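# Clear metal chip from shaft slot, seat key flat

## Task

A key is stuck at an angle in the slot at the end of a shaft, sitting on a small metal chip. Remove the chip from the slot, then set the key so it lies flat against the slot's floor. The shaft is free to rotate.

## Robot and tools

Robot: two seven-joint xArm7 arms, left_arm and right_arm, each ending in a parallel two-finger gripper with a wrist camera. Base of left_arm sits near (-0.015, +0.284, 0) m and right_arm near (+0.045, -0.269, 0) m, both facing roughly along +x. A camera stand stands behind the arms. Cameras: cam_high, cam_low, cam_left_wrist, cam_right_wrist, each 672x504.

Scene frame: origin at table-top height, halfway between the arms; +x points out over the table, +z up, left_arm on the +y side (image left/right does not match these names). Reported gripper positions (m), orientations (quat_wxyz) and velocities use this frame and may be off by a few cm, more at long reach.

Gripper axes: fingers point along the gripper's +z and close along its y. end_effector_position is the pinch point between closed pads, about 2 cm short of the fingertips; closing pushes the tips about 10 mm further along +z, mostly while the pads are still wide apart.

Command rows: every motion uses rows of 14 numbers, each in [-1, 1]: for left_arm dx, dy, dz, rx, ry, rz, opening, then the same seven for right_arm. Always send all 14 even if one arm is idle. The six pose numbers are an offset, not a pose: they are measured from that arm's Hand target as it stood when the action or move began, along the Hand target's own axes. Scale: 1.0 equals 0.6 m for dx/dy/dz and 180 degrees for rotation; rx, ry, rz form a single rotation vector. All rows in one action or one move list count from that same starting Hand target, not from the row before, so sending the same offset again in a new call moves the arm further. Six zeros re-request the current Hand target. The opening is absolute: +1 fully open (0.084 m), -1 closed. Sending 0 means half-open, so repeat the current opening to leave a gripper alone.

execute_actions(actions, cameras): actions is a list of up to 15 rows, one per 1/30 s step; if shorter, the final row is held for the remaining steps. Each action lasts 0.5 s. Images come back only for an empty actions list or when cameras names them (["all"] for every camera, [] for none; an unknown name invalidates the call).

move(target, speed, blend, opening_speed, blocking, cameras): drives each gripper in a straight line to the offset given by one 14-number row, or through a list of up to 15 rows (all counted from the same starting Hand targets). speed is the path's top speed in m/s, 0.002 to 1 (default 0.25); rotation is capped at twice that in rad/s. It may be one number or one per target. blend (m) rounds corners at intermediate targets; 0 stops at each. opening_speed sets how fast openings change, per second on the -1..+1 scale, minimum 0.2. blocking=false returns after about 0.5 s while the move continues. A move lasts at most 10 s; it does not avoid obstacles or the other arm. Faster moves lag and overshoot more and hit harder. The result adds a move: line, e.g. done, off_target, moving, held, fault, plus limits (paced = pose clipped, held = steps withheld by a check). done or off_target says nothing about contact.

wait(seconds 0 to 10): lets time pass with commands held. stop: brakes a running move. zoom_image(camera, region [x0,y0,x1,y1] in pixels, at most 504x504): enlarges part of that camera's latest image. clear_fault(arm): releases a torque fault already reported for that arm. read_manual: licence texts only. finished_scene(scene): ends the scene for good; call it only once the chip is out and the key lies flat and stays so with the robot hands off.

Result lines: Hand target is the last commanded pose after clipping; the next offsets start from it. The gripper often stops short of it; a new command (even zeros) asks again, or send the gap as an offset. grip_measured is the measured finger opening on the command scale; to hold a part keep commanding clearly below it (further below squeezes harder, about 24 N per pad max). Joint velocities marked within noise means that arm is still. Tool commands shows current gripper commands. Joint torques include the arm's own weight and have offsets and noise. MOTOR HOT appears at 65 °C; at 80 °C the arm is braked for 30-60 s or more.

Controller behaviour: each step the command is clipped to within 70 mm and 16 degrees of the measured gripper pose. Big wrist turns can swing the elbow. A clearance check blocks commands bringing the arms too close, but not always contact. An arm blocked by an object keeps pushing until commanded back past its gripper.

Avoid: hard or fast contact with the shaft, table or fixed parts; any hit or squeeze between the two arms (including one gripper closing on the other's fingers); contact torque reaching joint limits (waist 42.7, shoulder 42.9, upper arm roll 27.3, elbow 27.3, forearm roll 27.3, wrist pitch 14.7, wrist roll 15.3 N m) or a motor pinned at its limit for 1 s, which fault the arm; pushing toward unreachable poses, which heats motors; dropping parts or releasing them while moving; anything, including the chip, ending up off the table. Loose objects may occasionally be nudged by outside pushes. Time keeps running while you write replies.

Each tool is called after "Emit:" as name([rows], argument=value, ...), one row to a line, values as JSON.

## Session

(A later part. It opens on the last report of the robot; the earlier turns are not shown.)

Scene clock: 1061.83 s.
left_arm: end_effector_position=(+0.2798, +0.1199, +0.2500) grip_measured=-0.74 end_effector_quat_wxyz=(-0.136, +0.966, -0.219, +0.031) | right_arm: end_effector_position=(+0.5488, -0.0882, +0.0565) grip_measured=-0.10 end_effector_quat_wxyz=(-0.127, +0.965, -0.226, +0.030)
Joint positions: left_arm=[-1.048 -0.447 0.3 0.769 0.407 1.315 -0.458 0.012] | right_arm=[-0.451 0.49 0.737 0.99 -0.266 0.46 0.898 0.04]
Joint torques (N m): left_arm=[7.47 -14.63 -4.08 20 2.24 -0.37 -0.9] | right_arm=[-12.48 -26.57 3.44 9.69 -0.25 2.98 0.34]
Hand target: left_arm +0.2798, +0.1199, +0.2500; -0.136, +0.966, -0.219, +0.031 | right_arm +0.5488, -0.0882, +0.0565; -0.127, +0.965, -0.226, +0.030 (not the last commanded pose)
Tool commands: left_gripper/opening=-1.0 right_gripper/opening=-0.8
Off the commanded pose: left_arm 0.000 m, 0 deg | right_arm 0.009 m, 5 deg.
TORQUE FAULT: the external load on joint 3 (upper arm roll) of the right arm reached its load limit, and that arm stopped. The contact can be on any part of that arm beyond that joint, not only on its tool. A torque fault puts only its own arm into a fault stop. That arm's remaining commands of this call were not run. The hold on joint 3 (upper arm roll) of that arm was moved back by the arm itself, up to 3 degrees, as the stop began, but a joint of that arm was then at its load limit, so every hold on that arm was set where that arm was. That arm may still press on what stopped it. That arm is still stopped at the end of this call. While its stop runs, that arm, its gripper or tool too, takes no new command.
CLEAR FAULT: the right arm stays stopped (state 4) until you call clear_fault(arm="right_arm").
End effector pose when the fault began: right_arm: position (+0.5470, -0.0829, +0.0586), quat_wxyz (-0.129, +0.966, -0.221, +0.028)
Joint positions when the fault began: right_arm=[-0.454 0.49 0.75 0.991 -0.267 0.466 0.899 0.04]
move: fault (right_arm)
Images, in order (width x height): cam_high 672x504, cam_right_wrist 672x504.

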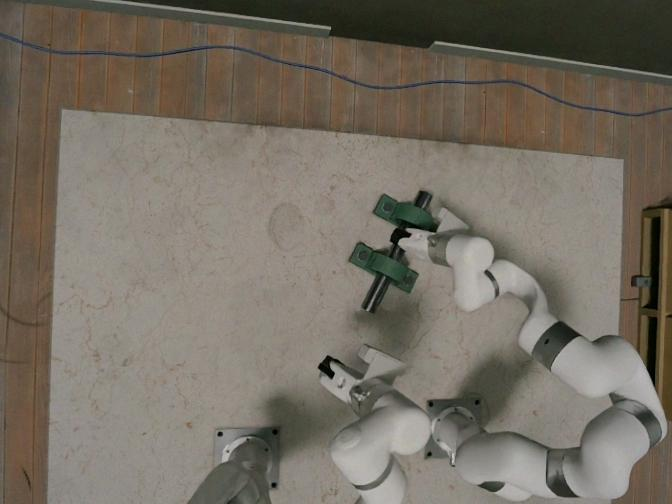

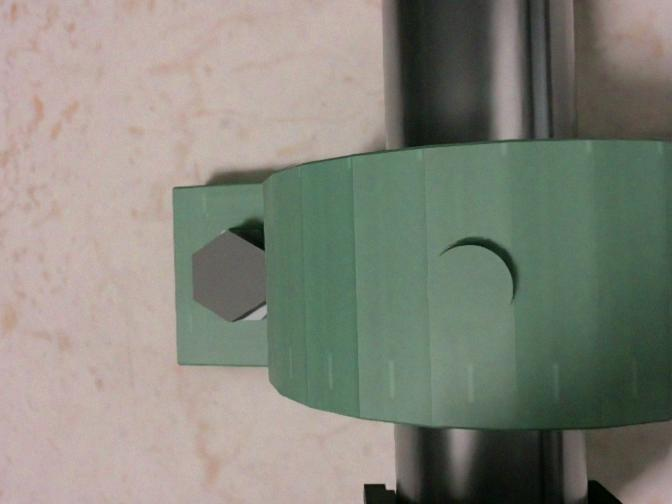

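Emit:
clear_fault(arm="right_arm")

Emit:
move(target=[0,0,0,0,0,0,-1,0,0.0056,0.0007,0.0833,0,0,-0.8], speed=0.2)

Scene clock: 1076.73 s.
left_arm: end_effector_position=(+0.2798, +0.1199, +0.2500) grip_measured=-0.74 end_effector_quat_wxyz=(-0.136, +0.966, -0.219, +0.031) | right_arm: end_effector_position=(+0.5489, -0.0882, +0.0565) grip_measured=-0.10 end_effector_quat_wxyz=(-0.127, +0.965, -0.226, +0.030)
Joint positions: left_arm=[-1.048 -0.447 0.3 0.769 0.407 1.315 -0.458 0.012] | right_arm=[-0.451 0.49 0.737 0.99 -0.266 0.46 0.898 0.04]
Joint torques (N m): left_arm=[7.45 -14.78 -4.08 20.13 2.14 -0.38 -0.82] | right_arm=[-13.06 -27.11 2.94 10.08 -0.43 3.06 0.19]
Hand target: left_arm +0.2798, +0.1199, +0.2500; -0.136, +0.966, -0.219, +0.031 | right_arm +0.5489, -0.0882, +0.0565; -0.127, +0.965, -0.226, +0.030 (not the last commanded pose)
Tool commands: left_gripper/opening=-1.0 right_gripper/opening=-0.8
Off the commanded pose: left_arm 0.000 m, 0 deg | right_arm 0.009 m, 5 deg.
TORQUE FAULT, CONTINUED: the right arm's stop, for the torque fault of joint 3 (upper arm roll) that an earlier result reported, is over. The call counts as one of the actions that you can send in this scene. The hold on joint 3 (upper arm roll) of that arm was moved back by the arm itself, up to 3 degrees, as the stop began, but a joint of that arm was then at its load limit, so every hold on that arm was set where that arm was. That arm's target is now where it stood when the stop ended, not its last command. That arm's gripper keeps its grip as last carried out, and that arm accepts commands again: back off and push less far.
CLEAR FAULT: your call cleared the right arm's torque fault. If a joint's load stays at its limit, that arm stops again at once.

Scene clock: 1078.03 s.
left_arm: end_effector_position=(+0.2798, +0.1199, +0.2500) grip_measured=-0.74 end_effector_quat_wxyz=(-0.136, +0.966, -0.219, +0.031) | right_arm: end_effector_position=(+0.5475, -0.0910, +0.0553) grip_measured=-0.10 end_effector_quat_wxyz=(-0.252, +0.940, -0.220, +0.059)
Joint positions: left_arm=[-1.048 -0.447 0.3 0.769 0.407 1.315 -0.458 0.012] | right_arm=[-0.749 0.604 0.953 0.84 -0.166 0.184 0.671 0.04]
Joint torques (N m): left_arm=[7.42 -14.68 -4.08 19.93 2.23 -0.48 -0.8] | right_arm=[-19.43 -15 -12.6 3.8 0.38 0.93 -1.15]
Hand target: left_arm +0.2798, +0.1199, +0.2500; -0.136, +0.966, -0.219, +0.031 | right_arm +0.5475, -0.0910, +0.0552; -0.252, +0.941, -0.220, +0.059
Off the commanded pose: left_arm 0.000 m, 0 deg | right_arm 0.000 m, 0 deg.
move: done

Emit:
move(target=[0,0,0,0,0,0,-1,0,0.0056,0.0007,0.0833,0,0,-0.8], speed=0.2)

Emit:
move(target=[0,0,0,0,0,0,-1,0,0.0045,0.0007,0.0667,0,0,-0.8], speed=0.2, cameras=["all"])

Scene clock: 1084.47 s.
left_arm: end_effector_position=(+0.2798, +0.1199, +0.2500) grip_measured=-0.74 end_effector_quat_wxyz=(-0.136, +0.966, -0.219, +0.031) | right_arm: end_effector_position=(+0.5463, -0.0929, +0.0537) grip_measured=-0.10 end_effector_quat_wxyz=(-0.373, +0.900, -0.210, +0.088)
Joint positions: left_arm=[-1.048 -0.447 0.3 0.769 0.407 1.315 -0.458 0.012] | right_arm=[-0.991 0.878 1.089 0.755 -0.223 -0.01 0.486 0.04]
Joint torques (N m): left_arm=[7.37 -14.66 -4.12 19.91 2.17 -0.47 -0.77] | right_arm=[-22.41 -17.54 -15.55 5.63 -0.34 -0.17 -1.17]
Hand target: left_arm +0.2798, +0.1199, +0.2500; -0.136, +0.966, -0.219, +0.031 | right_arm +0.5463, -0.0934, +0.0532; -0.373, +0.900, -0.210, +0.087
Off the commanded pose: left_arm 0.000 m, 0 deg | right_arm 0.001 m, 0 deg.
move: done

Scene clock: 1085.63 s.
left_arm: end_effector_position=(+0.2798, +0.1199, +0.2500) grip_measured=-0.74 end_effector_quat_wxyz=(-0.136, +0.966, -0.219, +0.031) | right_arm: end_effector_position=(+0.5456, -0.0916, +0.0559) grip_measured=-0.10 end_effector_quat_wxyz=(-0.458, +0.860, -0.199, +0.107)
Joint positions: left_arm=[-1.048 -0.447 0.3 0.769 0.407 1.315 -0.458 0.012] | right_arm=[-1.12 1.127 1.128 0.731 -0.308 -0.076 0.353 0.04]
Joint torques (N m): left_arm=[7.24 -14.71 -4.07 20 2.3 -0.41 -0.81] | right_arm=[10.29 -19.58 50.1 3.56 -5.45 -5.57 0.22]
Hand target: left_arm +0.2798, +0.1199, +0.2500; -0.136, +0.966, -0.219, +0.031 | right_arm +0.5456, -0.0916, +0.0559; -0.458, +0.860, -0.199, +0.107 (not the last commanded pose)
Tool commands: left_gripper/opening=-1.0 right_gripper/opening=-0.8
Off the commanded pose: left_arm 0.000 m, 0 deg | right_arm 0.006 m, 1 deg.
TORQUE FAULT: the external load on joint 3 (upper arm roll) of the right arm reached its load limit, and that arm stopped. The contact can be on any part of that arm beyond that joint, not only on its tool. A torque fault puts only its own arm into a fault stop. That arm's remaining commands of this call were not run. The hold on joint 3 (upper arm roll) of that arm was moved back by the arm itself, up to 3 degrees, as the stop began, but a joint of that arm was then at its load limit, so every hold on that arm was set where that arm was. That arm may still press on what stopped it. That arm is still stopped at the end of this call. While its stop runs, that arm, its gripper or tool too, takes no new command.
CLEAR FAULT: the right arm stays stopped (state 4) until you call clear_fault(arm="right_arm").
End effector pose when the fault began: right_arm: position (+0.5458, -0.0941, +0.0524), quat_wxyz (-0.455, +0.861, -0.202, +0.108)
Joint positions when the fault began: right_arm=[-1.117 1.126 1.118 0.732 -0.309 -0.082 0.354 0.04]
move: fault (right_arm)

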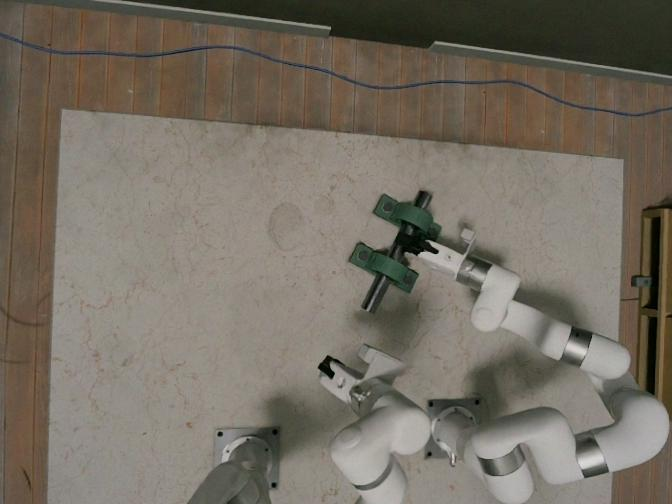

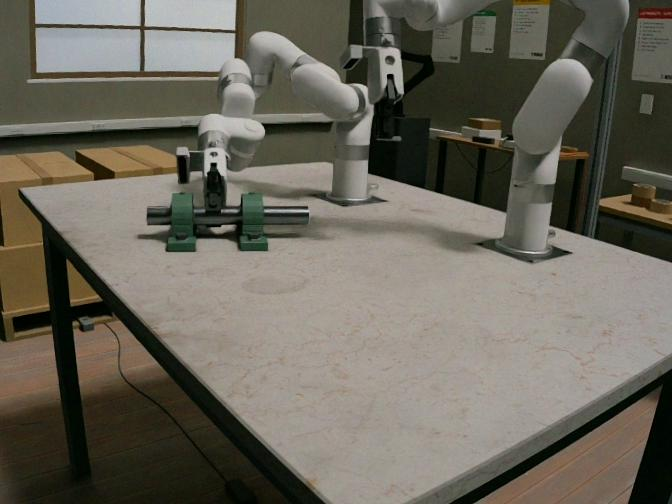

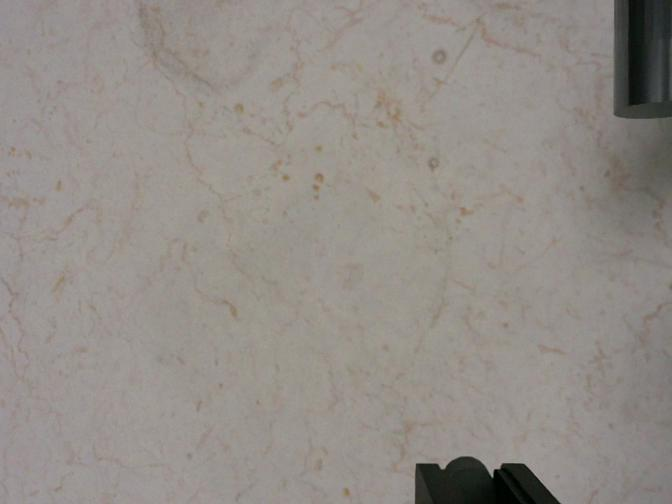

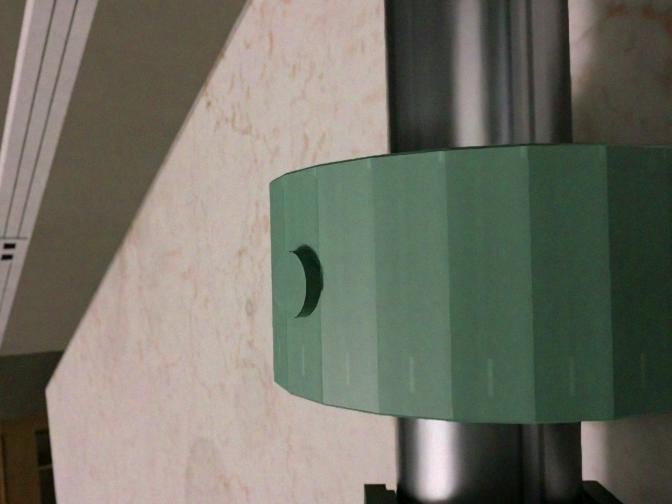

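Emit:
clear_fault(arm="right_arm")

Emit:
move([
  [0,0,0,0,0,0,-1,0,0,0,0,0,0,1],
  [0,0,0,0,0,0,-1,0,0,-0.15,0,0,0,1],
  [0,0,0,0,0,0,-1,0,-0.152,-0.051,-0.3667,0,0,1],
], speed=0.2, cameras=["all"])

Scene clock: 1104.27 s.
left_arm: end_effector_position=(+0.2798, +0.1199, +0.2500) grip_measured=-0.74 end_effector_quat_wxyz=(-0.136, +0.966, -0.219, +0.031) | right_arm: end_effector_position=(+0.5456, -0.0916, +0.0559) grip_measured=-0.10 end_effector_quat_wxyz=(-0.458, +0.860, -0.199, +0.107)
Joint positions: left_arm=[-1.048 -0.447 0.3 0.769 0.407 1.315 -0.458 0.012] | right_arm=[-1.12 1.127 1.128 0.731 -0.308 -0.076 0.353 0.04]
Joint torques (N m): left_arm=[7.09 -14.55 -3.86 20.01 2.15 -0.54 -0.67] | right_arm=[10.34 -19.23 51.27 3.45 -5.59 -5.72 0.16]
Hand target: left_arm +0.2798, +0.1199, +0.2500; -0.136, +0.966, -0.219, +0.031 | right_arm +0.5456, -0.0916, +0.0559; -0.458, +0.860, -0.199, +0.107 (not the last commanded pose)
Tool commands: left_gripper/opening=-1.0 right_gripper/opening=-0.8
Off the commanded pose: left_arm 0.000 m, 0 deg | right_arm 0.006 m, 1 deg.
TORQUE FAULT, CONTINUED: the right arm's stop, for the torque fault of joint 3 (upper arm roll) that an earlier result reported, is over. The call counts as one of the actions that you can send in this scene. The hold on joint 3 (upper arm roll) of that arm was moved back by the arm itself, up to 3 degrees, as the stop began, but a joint of that arm was then at its load limit, so every hold on that arm was set where that arm was. That arm's target is now where it stood when the stop ended, not its last command. That arm's gripper keeps its grip as last carried out, and that arm accepts commands again: back off and push less far.
CLEAR FAULT: your call cleared the right arm's torque fault. If a joint's load stays at its limit, that arm stops again at once.

Scene clock: 1109.40 s.
left_arm: end_effector_position=(+0.2798, +0.1199, +0.2500) grip_measured=-0.74 end_effector_quat_wxyz=(-0.136, +0.966, -0.219, +0.031) | right_arm: end_effector_position=(+0.5566, -0.0687, +0.1487) grip_measured=+1.00 end_effector_quat_wxyz=(+0.084, +0.971, -0.225, -0.019)
Joint positions: left_arm=[-1.048 -0.447 0.3 0.769 0.407 1.315 -0.458 0.012] | right_arm=[-0.276 0.605 0.872 1.51 -0.568 1.304 1.213 0.084]
Joint torques (N m): left_arm=[7.17 -14.62 -3.83 20.03 2.01 -0.51 -0.73] | right_arm=[5.19 -24.96 8.3 18.23 -3.3 -0.07 1.81]
Hand target: left_arm +0.2798, +0.1199, +0.2500; -0.136, +0.966, -0.219, +0.031 | right_arm +0.5566, -0.0687, +0.1487; +0.084, +0.971, -0.225, -0.019
Off the commanded pose: left_arm 0.000 m, 0 deg | right_arm 0.000 m, 0 deg.
move: done

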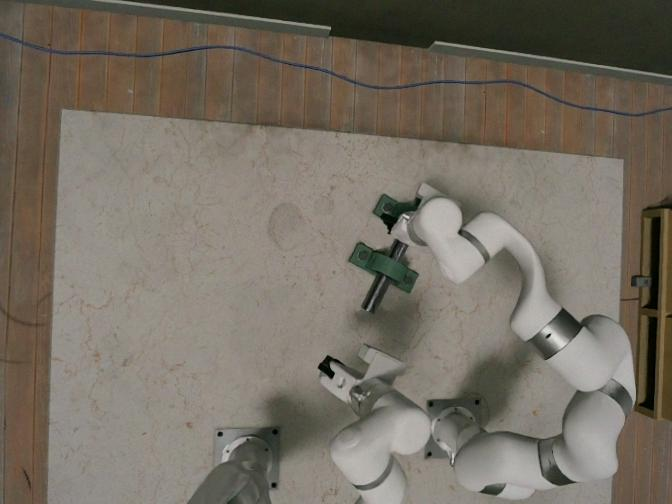

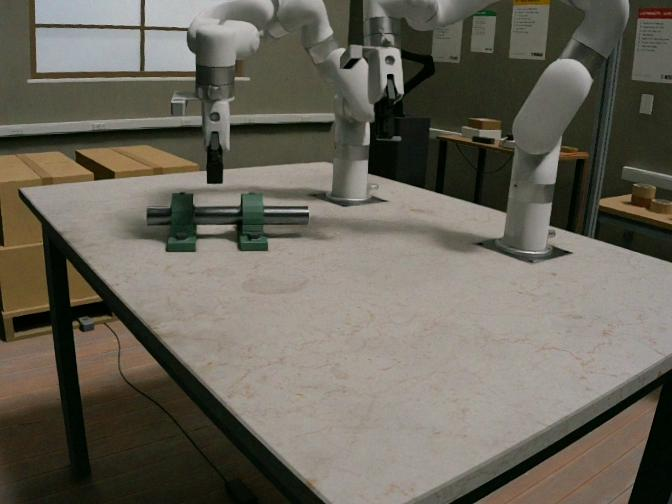

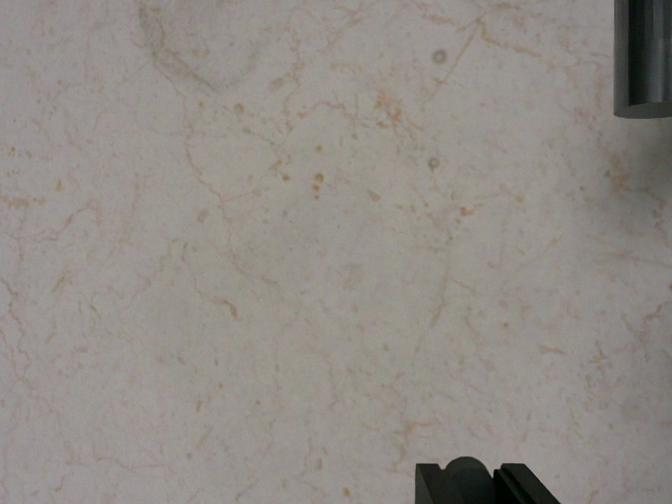

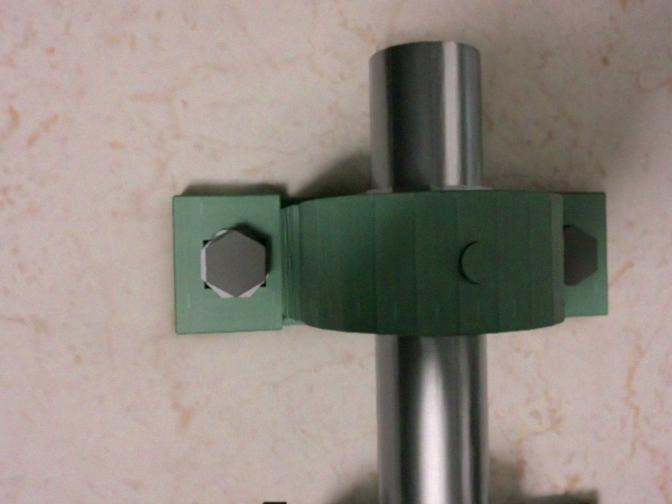

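Emit:
move([
  [0,0,0,0,0,0,-1,0,0,0.147,0,0,0,1],
  [0,0,0,0,0,0,-1,0,0,0.147,0,0,0,-0.7],
], speed=0.12, opening_speed=0.8, cameras=["cam_right_wrist"])

Scene clock: 1120.63 s.
left_arm: end_effector_position=(+0.2798, +0.1199, +0.2500) grip_measured=-0.74 end_effector_quat_wxyz=(-0.136, +0.966, -0.219, +0.031) | right_arm: end_effector_position=(+0.5501, -0.0824, +0.0618) grip_measured=-0.10 end_effector_quat_wxyz=(+0.085, +0.971, -0.225, -0.019)
Joint positions: left_arm=[-1.048 -0.447 0.3 0.769 0.407 1.315 -0.458 0.012] | right_arm=[-0.282 0.694 0.806 1.38 -0.667 1.116 1.274 0.04]
Joint torques (N m): left_arm=[7.15 -14.61 -3.68 20.07 2.01 -0.52 -0.72] | right_arm=[2.73 -22.81 25.7 18.32 -1.57 -9.46 1.97]
Hand target: left_arm +0.2798, +0.1199, +0.2500; -0.136, +0.966, -0.219, +0.031 | right_arm +0.5501, -0.0824, +0.0618; +0.084, +0.971, -0.225, -0.019
Off the commanded pose: left_arm 0.000 m, 0 deg | right_arm 0.000 m, 0 deg.
move: done
Images, in order (width x height): cam_right_wrist 672x504.

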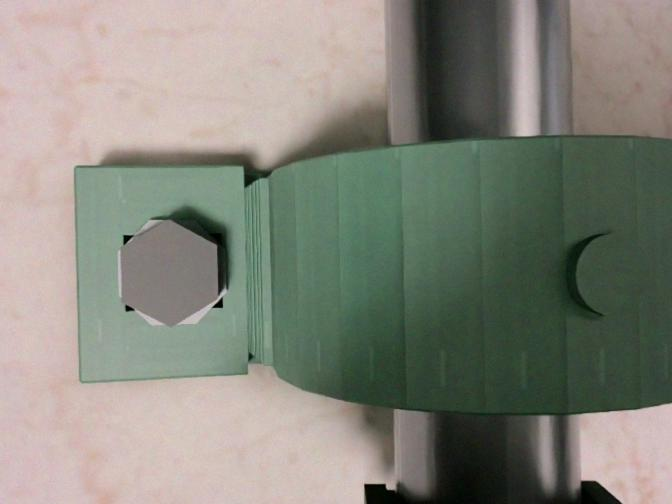

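Emit:
move(target=[0,0,0,0,0,0,-1,0,0.005,0,0.0667,0,0,-0.8])

Emit:
move(target=[0,0,0,0,0,0,-1,0,0.0035,0.0005,0.0667,0,0,-0.8])

Scene clock: 1129.00 s.
left_arm: end_effector_position=(+0.2798, +0.1199, +0.2500) grip_measured=-0.74 end_effector_quat_wxyz=(-0.136, +0.966, -0.219, +0.031) | right_arm: end_effector_position=(+0.5488, -0.0850, +0.0623) grip_measured=-0.10 end_effector_quat_wxyz=(-0.018, +0.974, -0.226, +0.005)
Joint positions: left_arm=[-1.048 -0.447 0.3 0.769 0.407 1.315 -0.458 0.012] | right_arm=[-0.479 0.626 0.891 1.184 -0.626 0.833 1.215 0.04]
Joint torques (N m): left_arm=[7.23 -14.63 -3.66 20.03 2.01 -0.55 -0.67] | right_arm=[-0.49 -26.24 19.83 15.1 3.09 -7.82 -0.99]
Hand target: left_arm +0.2798, +0.1199, +0.2500; -0.136, +0.966, -0.219, +0.031 | right_arm +0.5488, -0.0850, +0.0623; -0.018, +0.974, -0.226, +0.005
Off the commanded pose: left_arm 0.000 m, 0 deg | right_arm 0.000 m, 0 deg.
move: done

Scene clock: 1130.07 s.
left_arm: end_effector_position=(+0.2798, +0.1199, +0.2500) grip_measured=-0.74 end_effector_quat_wxyz=(-0.136, +0.966, -0.219, +0.031) | right_arm: end_effector_position=(+0.5479, -0.0870, +0.0620) grip_measured=-0.10 end_effector_quat_wxyz=(-0.119, +0.967, -0.224, +0.029)
Joint positions: left_arm=[-1.048 -0.447 0.3 0.769 0.407 1.315 -0.458 0.012] | right_arm=[-0.667 0.618 0.974 1.024 -0.596 0.563 1.133 0.04]
Joint torques (N m): left_arm=[7.12 -14.7 -3.71 20.1 1.96 -0.51 -0.66] | right_arm=[2.91 -13.95 27.73 17.54 2.03 -9.37 -1.02]
Hand target: left_arm +0.2798, +0.1199, +0.2500; -0.136, +0.966, -0.219, +0.031 | right_arm +0.5479, -0.0869, +0.0619; -0.119, +0.967, -0.224, +0.029
Off the commanded pose: left_arm 0.000 m, 0 deg | right_arm 0.000 m, 0 deg.
move: done

Emit:
move(target=[0,0,0,0,0,0,-1,0,0.0068,0.0008,0.0667,0,0,-0.8])

Emit:
move(target=[0,0,0,0,0,0,-1,0,0.0052,0.0008,0.0667,0,0,-0.8], cameras=["all"])

Scene clock: 1137.37 s.
left_arm: end_effector_position=(+0.2798, +0.1199, +0.2500) grip_measured=-0.74 end_effector_quat_wxyz=(-0.136, +0.966, -0.219, +0.031) | right_arm: end_effector_position=(+0.5463, -0.0903, +0.0606) grip_measured=-0.10 end_effector_quat_wxyz=(-0.220, +0.949, -0.220, +0.052)
Joint positions: left_arm=[-1.048 -0.447 0.3 0.769 0.407 1.315 -0.458 0.012] | right_arm=[-0.84 0.685 1.042 0.897 -0.598 0.32 1.035 0.04]
Joint torques (N m): left_arm=[7.21 -14.71 -3.51 20.11 1.95 -0.61 -0.68] | right_arm=[-5.41 -14.11 15.28 11.88 -2.89 -3.85 -0.89]
Hand target: left_arm +0.2798, +0.1199, +0.2500; -0.136, +0.966, -0.219, +0.031 | right_arm +0.5462, -0.0904, +0.0605; -0.220, +0.949, -0.220, +0.052
Off the commanded pose: left_arm 0.000 m, 0 deg | right_arm 0.000 m, 0 deg.
move: done

Scene clock: 1138.40 s.
left_arm: end_effector_position=(+0.2798, +0.1199, +0.2500) grip_measured=-0.74 end_effector_quat_wxyz=(-0.136, +0.966, -0.219, +0.031) | right_arm: end_effector_position=(+0.5451, -0.0926, +0.0588) grip_measured=-0.10 end_effector_quat_wxyz=(-0.318, +0.921, -0.213, +0.075)
Joint positions: left_arm=[-1.048 -0.447 0.3 0.769 0.407 1.315 -0.458 0.012] | right_arm=[-0.975 0.828 1.071 0.815 -0.639 0.122 0.925 0.04]
Joint torques (N m): left_arm=[7.17 -14.67 -3.54 20.13 2 -0.56 -0.69] | right_arm=[-10.29 -16.11 9.88 10.94 -2.61 -2.5 -0.95]
Hand target: left_arm +0.2798, +0.1199, +0.2500; -0.136, +0.966, -0.219, +0.031 | right_arm +0.5451, -0.0927, +0.0587; -0.318, +0.921, -0.213, +0.075
Off the commanded pose: left_arm 0.000 m, 0 deg | right_arm 0.000 m, 0 deg.
move: done

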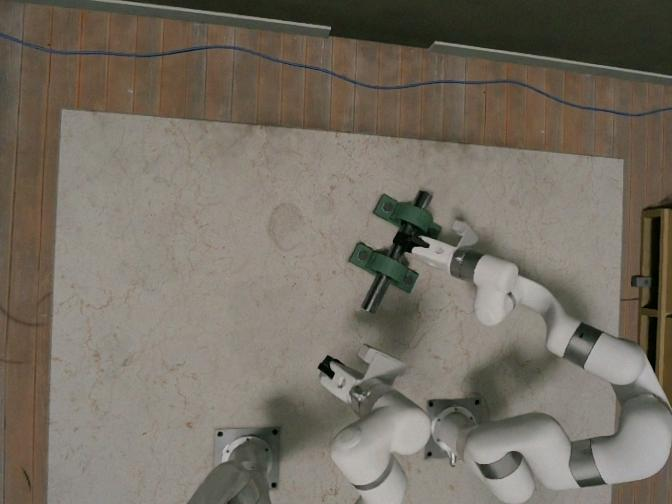

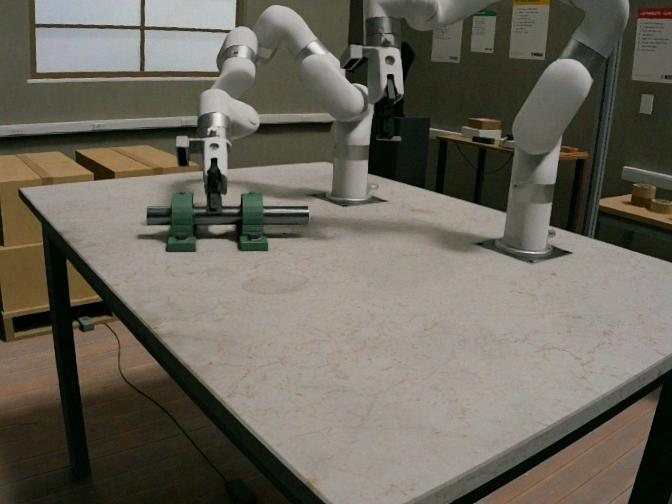

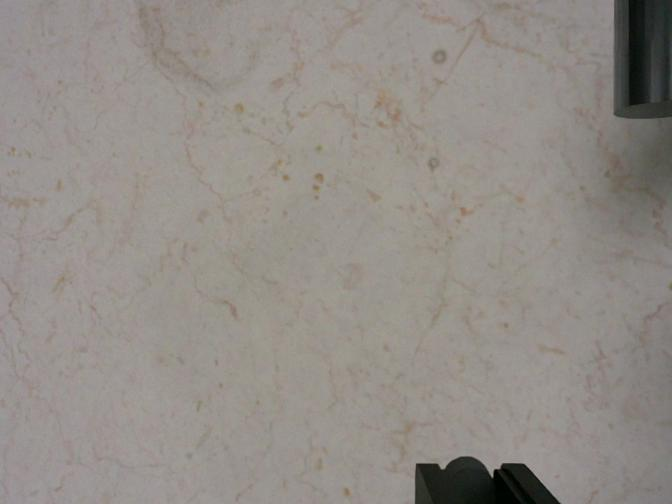

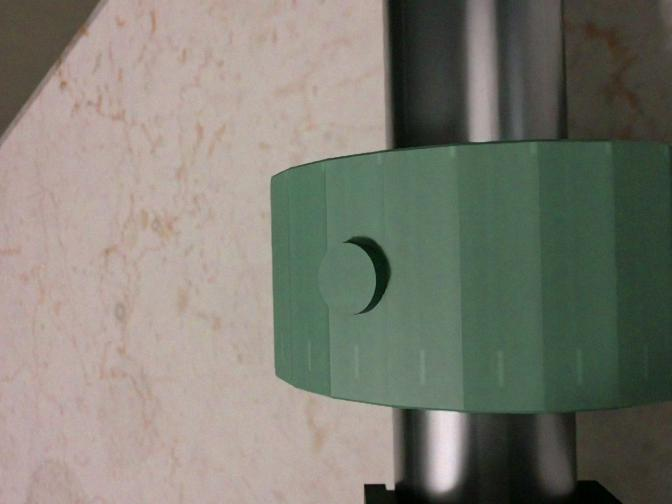

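Emit:
move(target=[0,0,0,0,0,0,-1,0,0.004,0.0008,0.0667,0,0,-0.8])

Emit:
wait(seconds=0.5, cameras=["cam_high","cam_low"])

Emit:
zoom_image(camera="cam_high", region=[330, 240, 430, 340])

Emit:
zoom_image(camera="cam_low", region=[230, 180, 350, 260])

Scene clock: 1146.50 s.
left_arm: end_effector_position=(+0.2798, +0.1199, +0.2500) grip_measured=-0.74 end_effector_quat_wxyz=(-0.136, +0.966, -0.219, +0.031) | right_arm: end_effector_position=(+0.5444, -0.0941, +0.0569) grip_measured=-0.10 end_effector_quat_wxyz=(-0.412, +0.883, -0.204, +0.097)
Joint positions: left_arm=[-1.048 -0.447 0.3 0.769 0.407 1.315 -0.458 0.012] | right_arm=[-1.088 1.042 1.076 0.776 -0.708 -0.011 0.792 0.04]
Joint torques (N m): left_arm=[7.01 -14.4 -3.56 20.14 1.89 -0.57 -0.64] | right_arm=[-10.65 -16.65 17.27 14.18 -2.61 -2.21 -0.92]
Hand target: left_arm +0.2798, +0.1199, +0.2500; -0.136, +0.966, -0.219, +0.031 | right_arm +0.5444, -0.0941, +0.0568; -0.412, +0.883, -0.204, +0.096
Off the commanded pose: left_arm 0.000 m, 0 deg | right_arm 0.000 m, 0 deg.
move: done

Scene clock: 1147.00 s.
left_arm: end_effector_position=(+0.2798, +0.1199, +0.2500) grip_measured=-0.74 end_effector_quat_wxyz=(-0.136, +0.966, -0.219, +0.031) | right_arm: end_effector_position=(+0.5444, -0.0941, +0.0568) grip_measured=-0.10 end_effector_quat_wxyz=(-0.412, +0.883, -0.204, +0.097)
Joint positions: left_arm=[-1.048 -0.447 0.3 0.769 0.407 1.315 -0.458 0.012] | right_arm=[-1.088 1.042 1.076 0.776 -0.708 -0.011 0.792 0.04]
Joint torques (N m): left_arm=[6.96 -14.64 -3.46 20.27 1.94 -0.54 -0.68] | right_arm=[-10.98 -16.65 15.21 13.8 -2.49 -2 -0.86]
Hand target: left_arm +0.2798, +0.1199, +0.2500; -0.136, +0.966, -0.219, +0.031 | right_arm +0.5444, -0.0941, +0.0568; -0.412, +0.883, -0.204, +0.096
Tool commands: left_gripper/opening=-1.0 right_gripper/opening=-0.8
Off the commanded pose: left_arm 0.000 m, 0 deg | right_arm 0.000 m, 0 deg.
wait: 0.50 s; at rest by 0.17 s
Images, in order (width x height): cam_high 672x504, cam_low 672x504.

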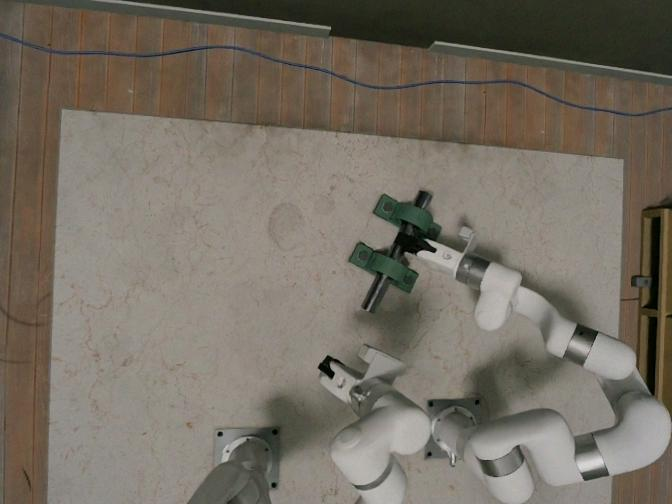

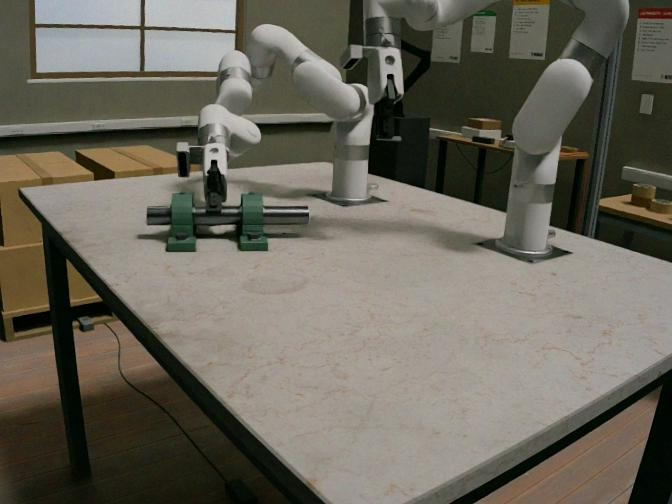

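Scaled by 5.040.

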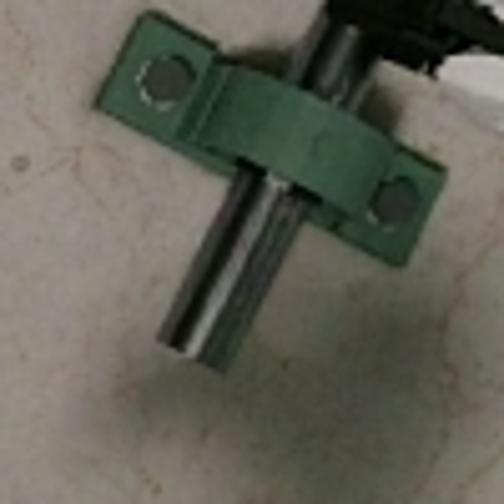

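Scaled by 4.200.

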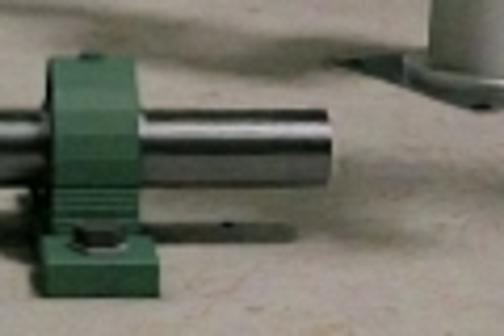

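Emit:
move([
  [0,0,0,0,0,0,-1,0,-0.0043,0,-0.0667,0,0,-0.8],
  [0,0,0,0,0,0,-1,0,-0.0092,0.0013,-0.1333,0,0,-0.8],
], blend=0.001)

Scene clock: 1168.30 s.
left_arm: end_effector_position=(+0.2798, +0.1199, +0.2500) grip_measured=-0.74 end_effector_quat_wxyz=(-0.136, +0.966, -0.219, +0.031) | right_arm: end_effector_position=(+0.5463, -0.0904, +0.0606) grip_measured=-0.10 end_effector_quat_wxyz=(-0.220, +0.949, -0.220, +0.052)
Joint positions: left_arm=[-1.048 -0.447 0.3 0.769 0.407 1.315 -0.458 0.012] | right_arm=[-0.839 0.682 1.04 0.896 -0.591 0.318 1.03 0.04]
Joint torques (N m): left_arm=[7.06 -14.63 -3.39 20.14 1.93 -0.58 -0.57] | right_arm=[8.03 -21.99 8.4 10.9 3.07 -0.05 2.12]
Hand target: left_arm +0.2798, +0.1199, +0.2500; -0.136, +0.966, -0.219, +0.031 | right_arm +0.5462, -0.0904, +0.0606; -0.220, +0.949, -0.220, +0.052
Off the commanded pose: left_arm 0.000 m, 0 deg | right_arm 0.000 m, 0 deg.
move: done

Emit:
move([
  [0,0,0,0,0,0,-1,0,-0.0045,0.0012,-0.0667,0,0,-0.8],
  [0,0,0,0,0,0,-1,0,-0.0088,0.0032,-0.1333,0,0,-0.8],
], speed=0.12, blend=0.005)

Scene clock: 1214.23 s.
left_arm: end_effector_position=(+0.2798, +0.1199, +0.2500) grip_measured=-0.74 end_effector_quat_wxyz=(-0.136, +0.966, -0.219, +0.031) | right_arm: end_effector_position=(+0.5486, -0.0854, +0.0612) grip_measured=-0.10 end_effector_quat_wxyz=(-0.018, +0.974, -0.226, +0.005)
Joint positions: left_arm=[-1.048 -0.447 0.3 0.769 0.407 1.315 -0.458 0.012] | right_arm=[-0.472 0.621 0.881 1.181 -0.619 0.825 1.21 0.04]
Joint torques (N m): left_arm=[7.03 -14.68 -3.34 20.11 1.82 -0.62 -0.54] | right_arm=[11.44 -15.14 15.81 8.72 -0.75 0.22 2.84]
Hand target: left_arm +0.2798, +0.1199, +0.2500; -0.136, +0.966, -0.219, +0.031 | right_arm +0.5487, -0.0854, +0.0612; -0.018, +0.974, -0.226, +0.005
Off the commanded pose: left_arm 0.000 m, 0 deg | right_arm 0.000 m, 0 deg.
move: done

Emit:
move([
  [0,0,0,0,0,0,-1,0,-0.0030,0.003,-0.0667,0,0,-0.8],
  [0,0,0,0,0,0,-1,0,-0.0052,0.0065,-0.12,0,0,-0.8],
], speed=0.12, blend=0.005)

Emit:
move(target=[0,0,0,0,0,0,-1,0,0,0,0,0,0,1], opening_speed=1)

Emit:
move(target=[0,0,0,0,0,0,-1,0,0,-0.15,0,0,0,1], cameras=["all"])

Scene clock: 1225.20 s.
left_arm: end_effector_position=(+0.2798, +0.1199, +0.2500) grip_measured=-0.74 end_effector_quat_wxyz=(-0.136, +0.966, -0.219, +0.031) | right_arm: end_effector_position=(+0.5501, -0.0825, +0.0574) grip_measured=-0.10 end_effector_quat_wxyz=(+0.165, +0.960, -0.223, -0.037)
Joint positions: left_arm=[-1.048 -0.447 0.3 0.769 0.407 1.315 -0.458 0.012] | right_arm=[-0.125 0.775 0.727 1.549 -0.695 1.327 1.295 0.04]
Joint torques (N m): left_arm=[7.05 -14.54 -3.34 20.23 1.85 -0.66 -0.59] | right_arm=[12.39 -25.9 17.92 14.51 -0.28 -1.88 1.85]
Hand target: left_arm +0.2798, +0.1199, +0.2500; -0.136, +0.966, -0.219, +0.031 | right_arm +0.5501, -0.0825, +0.0574; +0.165, +0.960, -0.223, -0.037
Off the commanded pose: left_arm 0.000 m, 0 deg | right_arm 0.000 m, 0 deg.
move: done

Scene clock: 1227.37 s.
left_arm: end_effector_position=(+0.2798, +0.1199, +0.2500) grip_measured=-0.74 end_effector_quat_wxyz=(-0.136, +0.966, -0.219, +0.031) | right_arm: end_effector_position=(+0.5501, -0.0825, +0.0574) grip_measured=+1.00 end_effector_quat_wxyz=(+0.165, +0.960, -0.223, -0.037)
Joint positions: left_arm=[-1.048 -0.447 0.3 0.769 0.407 1.315 -0.458 0.012] | right_arm=[-0.125 0.775 0.727 1.549 -0.695 1.327 1.295 0.084]
Joint torques (N m): left_arm=[7.02 -14.66 -3.31 20.16 1.81 -0.65 -0.53] | right_arm=[-5.44 -40.64 9.65 14.03 1.18 0.23 -1.01]
Hand target: left_arm +0.2798, +0.1199, +0.2500; -0.136, +0.966, -0.219, +0.031 | right_arm +0.5501, -0.0825, +0.0574; +0.165, +0.960, -0.223, -0.037
Off the commanded pose: left_arm 0.000 m, 0 deg | right_arm 0.000 m, 0 deg.
move: done

Scene clock: 1228.43 s.
left_arm: end_effector_position=(+0.2798, +0.1199, +0.2500) grip_measured=-0.74 end_effector_quat_wxyz=(-0.136, +0.966, -0.219, +0.031) | right_arm: end_effector_position=(+0.5631, -0.0554, +0.1422) grip_measured=+1.00 end_effector_quat_wxyz=(+0.165, +0.960, -0.223, -0.037)
Joint positions: left_arm=[-1.048 -0.447 0.3 0.769 0.407 1.315 -0.458 0.012] | right_arm=[-0.049 0.742 0.759 1.761 -0.634 1.542 1.243 0.084]
Joint torques (N m): left_arm=[6.99 -14.68 -3.23 20.23 1.67 -0.67 -0.56] | right_arm=[5.59 -30.73 7.6 17.73 1.36 0.24 -1.65]
Hand target: left_arm +0.2798, +0.1199, +0.2500; -0.136, +0.966, -0.219, +0.031 | right_arm +0.5631, -0.0554, +0.1422; +0.165, +0.960, -0.223, -0.037
Off the commanded pose: left_arm 0.000 m, 0 deg | right_arm 0.000 m, 0 deg.
move: done

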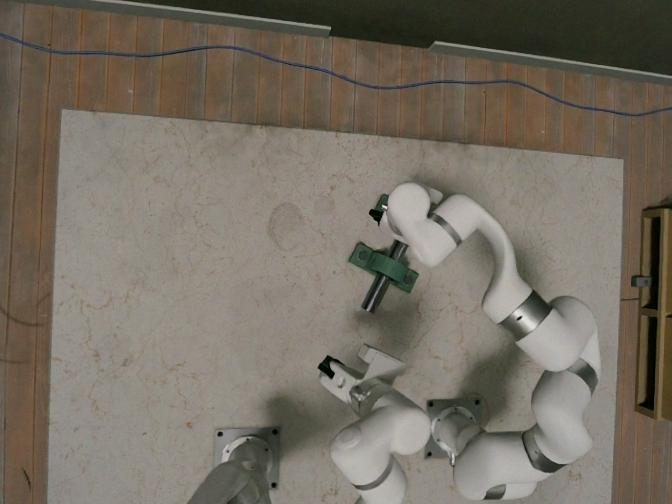

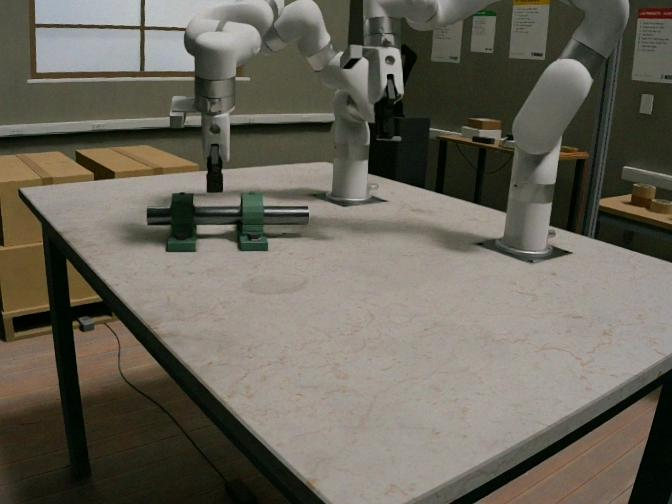

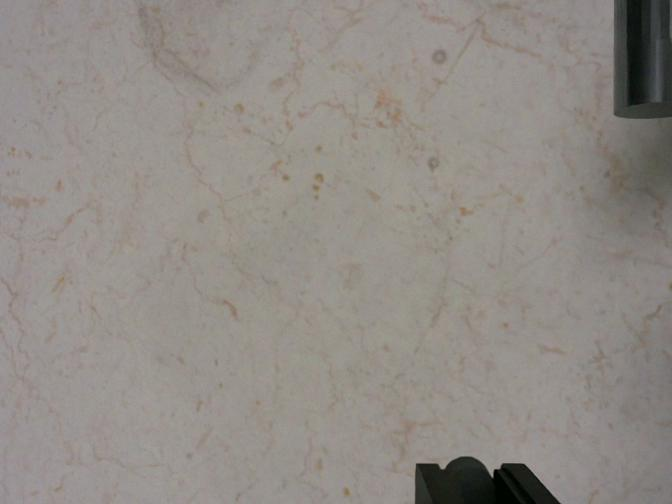

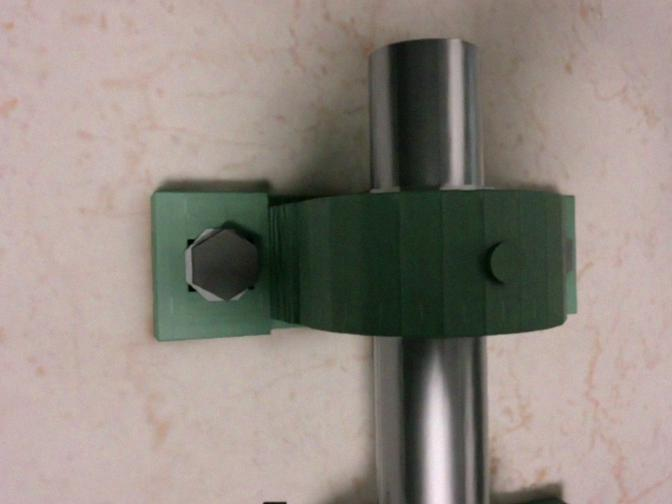

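Emit:
move([
  [0,0,0,0,0,0,-1,0,0.08,0.03,0.19,0,0,1],
  [0,0,0,0,0,0,-1,0,0.160,0.1055,0.387,0,0,1],
], speed=0.3, blend=0.01, cameras=["cam_right_wrist"])

Scene clock: 1250.00 s.
left_arm: end_effector_position=(+0.2798, +0.1199, +0.2500) grip_measured=-0.74 end_effector_quat_wxyz=(-0.136, +0.966, -0.219, +0.031) | right_arm: end_effector_position=(+0.5141, -0.1557, +0.1146) grip_measured=+1.00 end_effector_quat_wxyz=(-0.413, +0.882, -0.204, +0.097)
Joint positions: left_arm=[-1.048 -0.447 0.3 0.769 0.407 1.315 -0.458 0.012] | right_arm=[-1.461 0.868 1.403 0.601 -0.012 0.16 0.22 0.084]
Joint torques (N m): left_arm=[6.98 -14.52 -3.16 20.22 1.73 -0.58 -0.58] | right_arm=[-5.31 -8.7 15.06 6.84 -4.03 -1.5 -1.74]
Hand target: left_arm +0.2798, +0.1199, +0.2500; -0.136, +0.966, -0.219, +0.031 | right_arm +0.5141, -0.1557, +0.1146; -0.413, +0.882, -0.204, +0.097
Off the commanded pose: left_arm 0.000 m, 0 deg | right_arm 0.000 m, 0 deg.
move: done
Images, in order (width x height): cam_right_wrist 672x504.

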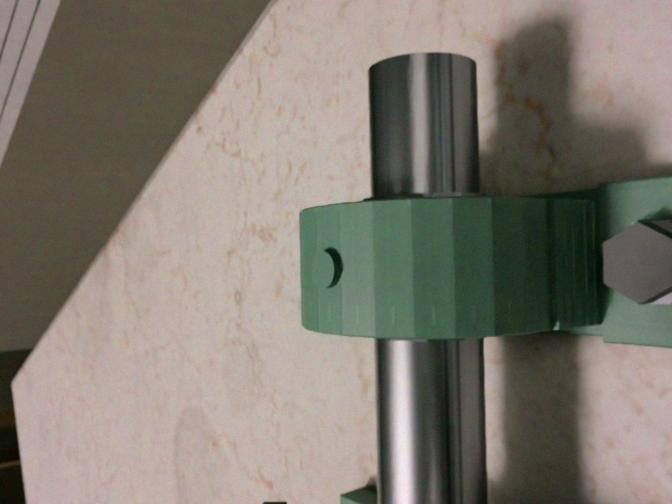

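Emit:
move(target=[0,0,0,0,0,0,-1,0,0,0.1505,0,0,0,1], speed=0.12)

Emit:
move(target=[0,0,0,0,0,0,-1,0,0,0,0,0,0,-0.8], opening_speed=0.8)

Scene clock: 1258.70 s.
left_arm: end_effector_position=(+0.2798, +0.1199, +0.2500) grip_measured=-0.74 end_effector_quat_wxyz=(-0.136, +0.966, -0.219, +0.031) | right_arm: end_effector_position=(+0.5447, -0.0935, +0.0568) grip_measured=+1.00 end_effector_quat_wxyz=(-0.413, +0.882, -0.204, +0.097)
Joint positions: left_arm=[-1.048 -0.447 0.3 0.769 0.407 1.315 -0.458 0.012] | right_arm=[-1.054 0.963 1.154 0.728 -0.001 -0.048 0.212 0.084]
Joint torques (N m): left_arm=[6.91 -14.38 -3.12 20.29 1.72 -0.63 -0.52] | right_arm=[6.02 -14.24 16.54 9.13 1.75 -2.36 -1.46]
Hand target: left_arm +0.2798, +0.1199, +0.2500; -0.136, +0.966, -0.219, +0.031 | right_arm +0.5447, -0.0935, +0.0567; -0.413, +0.882, -0.204, +0.097
Off the commanded pose: left_arm 0.000 m, 0 deg | right_arm 0.000 m, 0 deg.
move: done

Scene clock: 1261.17 s.
left_arm: end_effector_position=(+0.2798, +0.1199, +0.2500) grip_measured=-0.74 end_effector_quat_wxyz=(-0.136, +0.966, -0.219, +0.031) | right_arm: end_effector_position=(+0.5447, -0.0935, +0.0567) grip_measured=-0.10 end_effector_quat_wxyz=(-0.413, +0.882, -0.204, +0.097)
Joint positions: left_arm=[-1.048 -0.447 0.3 0.769 0.407 1.315 -0.458 0.012] | right_arm=[-1.054 0.963 1.154 0.728 -0.001 -0.048 0.212 0.04]
Joint torques (N m): left_arm=[6.89 -14.54 -3.07 20.32 1.63 -0.63 -0.55] | right_arm=[5.52 -14.93 19.36 8.67 2.15 -2.15 -0.47]
Hand target: left_arm +0.2798, +0.1199, +0.2500; -0.136, +0.966, -0.219, +0.031 | right_arm +0.5447, -0.0935, +0.0567; -0.413, +0.882, -0.204, +0.097
Off the commanded pose: left_arm 0.000 m, 0 deg | right_arm 0.000 m, 0 deg.
move: done

Emit:
move([
  [0,0,0,0,0,0,-1,0,-0.0043,0.000,-0.0667,0,0,-0.8],
  [0,0,0,0,0,0,-1,0,-0.0092,0.0013,-0.1333,0,0,-0.8],
  [0,0,0,0,0,0,-1,0,-0.0133,0.0027,-0.2,0,0,-0.8],
  [0,0,0,0,0,0,-1,0,-0.0168,0.006,-0.2667,0,0,-0.8],
  [0,0,0,0,0,0,-1,0,-0.0175,0.0098,-0.3333,0,0,-0.8],
  [0,0,0,0,0,0,-1,0,-0.0165,0.0125,-0.3667,0,0,-0.8],
], speed=0.12, blend=0.004)

Emit:
move(target=[0,0,0,0,0,0,-1,0,0,0,0,0,0,1], opening_speed=1)

Emit:
move(target=[0,0,0,0,0,0,-1,0,0,-0.2,0,0,0,1], cameras=["cam_left_wrist","cam_high"])

Scene clock: 1289.00 s.
left_arm: end_effector_position=(+0.2798, +0.1199, +0.2500) grip_measured=-0.74 end_effector_quat_wxyz=(-0.136, +0.966, -0.219, +0.031) | right_arm: end_effector_position=(+0.5500, -0.0826, +0.0595) grip_measured=-0.10 end_effector_quat_wxyz=(+0.134, +0.965, -0.224, -0.030)
Joint positions: left_arm=[-1.048 -0.447 0.3 0.769 0.407 1.315 -0.458 0.012] | right_arm=[0.091 0.622 0.389 1.459 -0.436 1.14 1.142 0.04]
Joint torques (N m): left_arm=[6.82 -14.65 -2.96 20.29 1.61 -0.69 -0.5] | right_arm=[9.83 -26.8 9.49 15.93 -1.02 -0.13 2.65]
Hand target: left_arm +0.2798, +0.1199, +0.2500; -0.136, +0.966, -0.219, +0.031 | right_arm +0.5500, -0.0826, +0.0595; +0.134, +0.965, -0.224, -0.030
Off the commanded pose: left_arm 0.000 m, 0 deg | right_arm 0.000 m, 0 deg.
move: done

Scene clock: 1291.17 s.
left_arm: end_effector_position=(+0.2798, +0.1199, +0.2500) grip_measured=-0.74 end_effector_quat_wxyz=(-0.136, +0.966, -0.219, +0.031) | right_arm: end_effector_position=(+0.5500, -0.0826, +0.0595) grip_measured=+1.00 end_effector_quat_wxyz=(+0.134, +0.965, -0.224, -0.030)
Joint positions: left_arm=[-1.048 -0.447 0.3 0.769 0.407 1.315 -0.458 0.012] | right_arm=[0.091 0.622 0.389 1.459 -0.436 1.14 1.142 0.084]
Joint torques (N m): left_arm=[6.86 -14.51 -3 20.27 1.65 -0.64 -0.52] | right_arm=[-4.95 -41.04 5.94 15.93 0.19 -2.18 -1.11]
Hand target: left_arm +0.2798, +0.1199, +0.2500; -0.136, +0.966, -0.219, +0.031 | right_arm +0.5500, -0.0826, +0.0595; +0.134, +0.965, -0.224, -0.030
Off the commanded pose: left_arm 0.000 m, 0 deg | right_arm 0.000 m, 0 deg.
move: done

Scene clock: 1292.37 s.
left_arm: end_effector_position=(+0.2798, +0.1199, +0.2500) grip_measured=-0.74 end_effector_quat_wxyz=(-0.136, +0.966, -0.219, +0.031) | right_arm: end_effector_position=(+0.5642, -0.0531, +0.1750) grip_measured=+1.00 end_effector_quat_wxyz=(+0.134, +0.965, -0.224, -0.030)
Joint positions: left_arm=[-1.048 -0.447 0.3 0.769 0.407 1.315 -0.458 0.012] | right_arm=[0.144 0.573 0.423 1.728 -0.377 1.449 1.094 0.084]
Joint torques (N m): left_arm=[7.01 -14.38 -2.94 20.16 1.63 -0.69 -0.48] | right_arm=[5.35 -30.38 1.76 19.1 -2.76 0.16 -1.41]
Hand target: left_arm +0.2798, +0.1199, +0.2500; -0.136, +0.966, -0.219, +0.031 | right_arm +0.5642, -0.0531, +0.1750; +0.134, +0.965, -0.224, -0.030
Off the commanded pose: left_arm 0.000 m, 0 deg | right_arm 0.000 m, 0 deg.
move: done
Images, in order (width x height): cam_high 672x504, cam_left_wrist 672x504.

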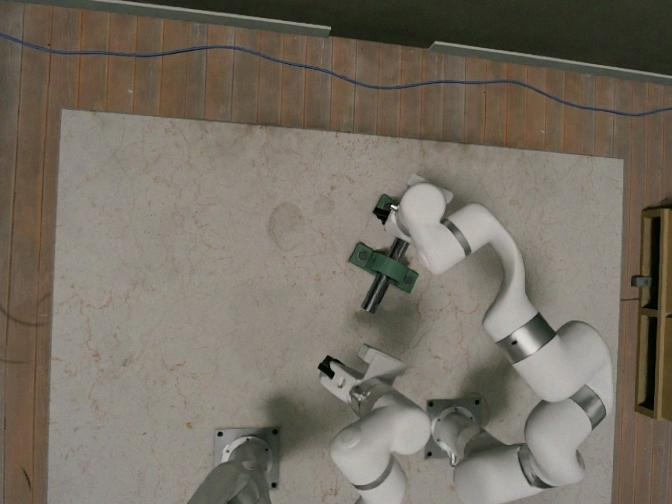

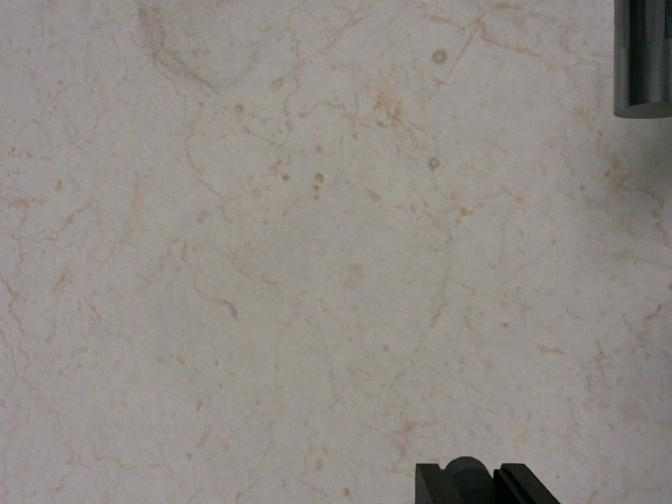

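Emit:
move(target=[0,0,0,0,0,0,-1,-0.2,0.111,0.036,0.19,0,0,1], cameras=["cam_right_wrist"])

Scene clock: 1306.77 s.
left_arm: end_effector_position=(+0.2798, +0.1199, +0.2500) grip_measured=-0.74 end_effector_quat_wxyz=(-0.136, +0.966, -0.219, +0.031) | right_arm: end_effector_position=(+0.4257, -0.0632, +0.1721) grip_measured=+1.00 end_effector_quat_wxyz=(-0.155, +0.962, -0.223, +0.037)
Joint positions: left_arm=[-1.048 -0.447 0.3 0.769 0.407 1.315 -0.458 0.012] | right_arm=[-0.051 -0.232 0.46 0.651 0.504 0.667 0.509 0.084]
Joint torques (N m): left_arm=[6.9 -14.4 -2.96 20.22 1.56 -0.72 -0.47] | right_arm=[5.22 -20.36 -5.65 15.52 2.58 -2.88 -1.34]
Hand target: left_arm +0.2798, +0.1199, +0.2500; -0.136, +0.966, -0.219, +0.031 | right_arm +0.4257, -0.0632, +0.1721; -0.155, +0.962, -0.223, +0.037
Off the commanded pose: left_arm 0.000 m, 0 deg | right_arm 0.000 m, 0 deg.
move: done
Images, in order (width x height): cam_right_wrist 672x504.

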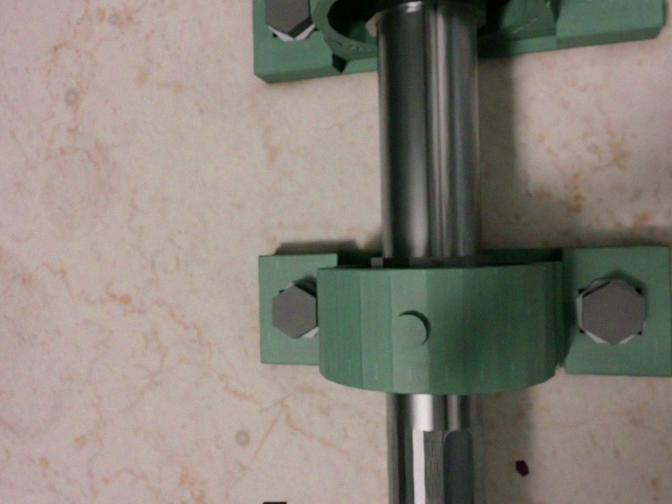

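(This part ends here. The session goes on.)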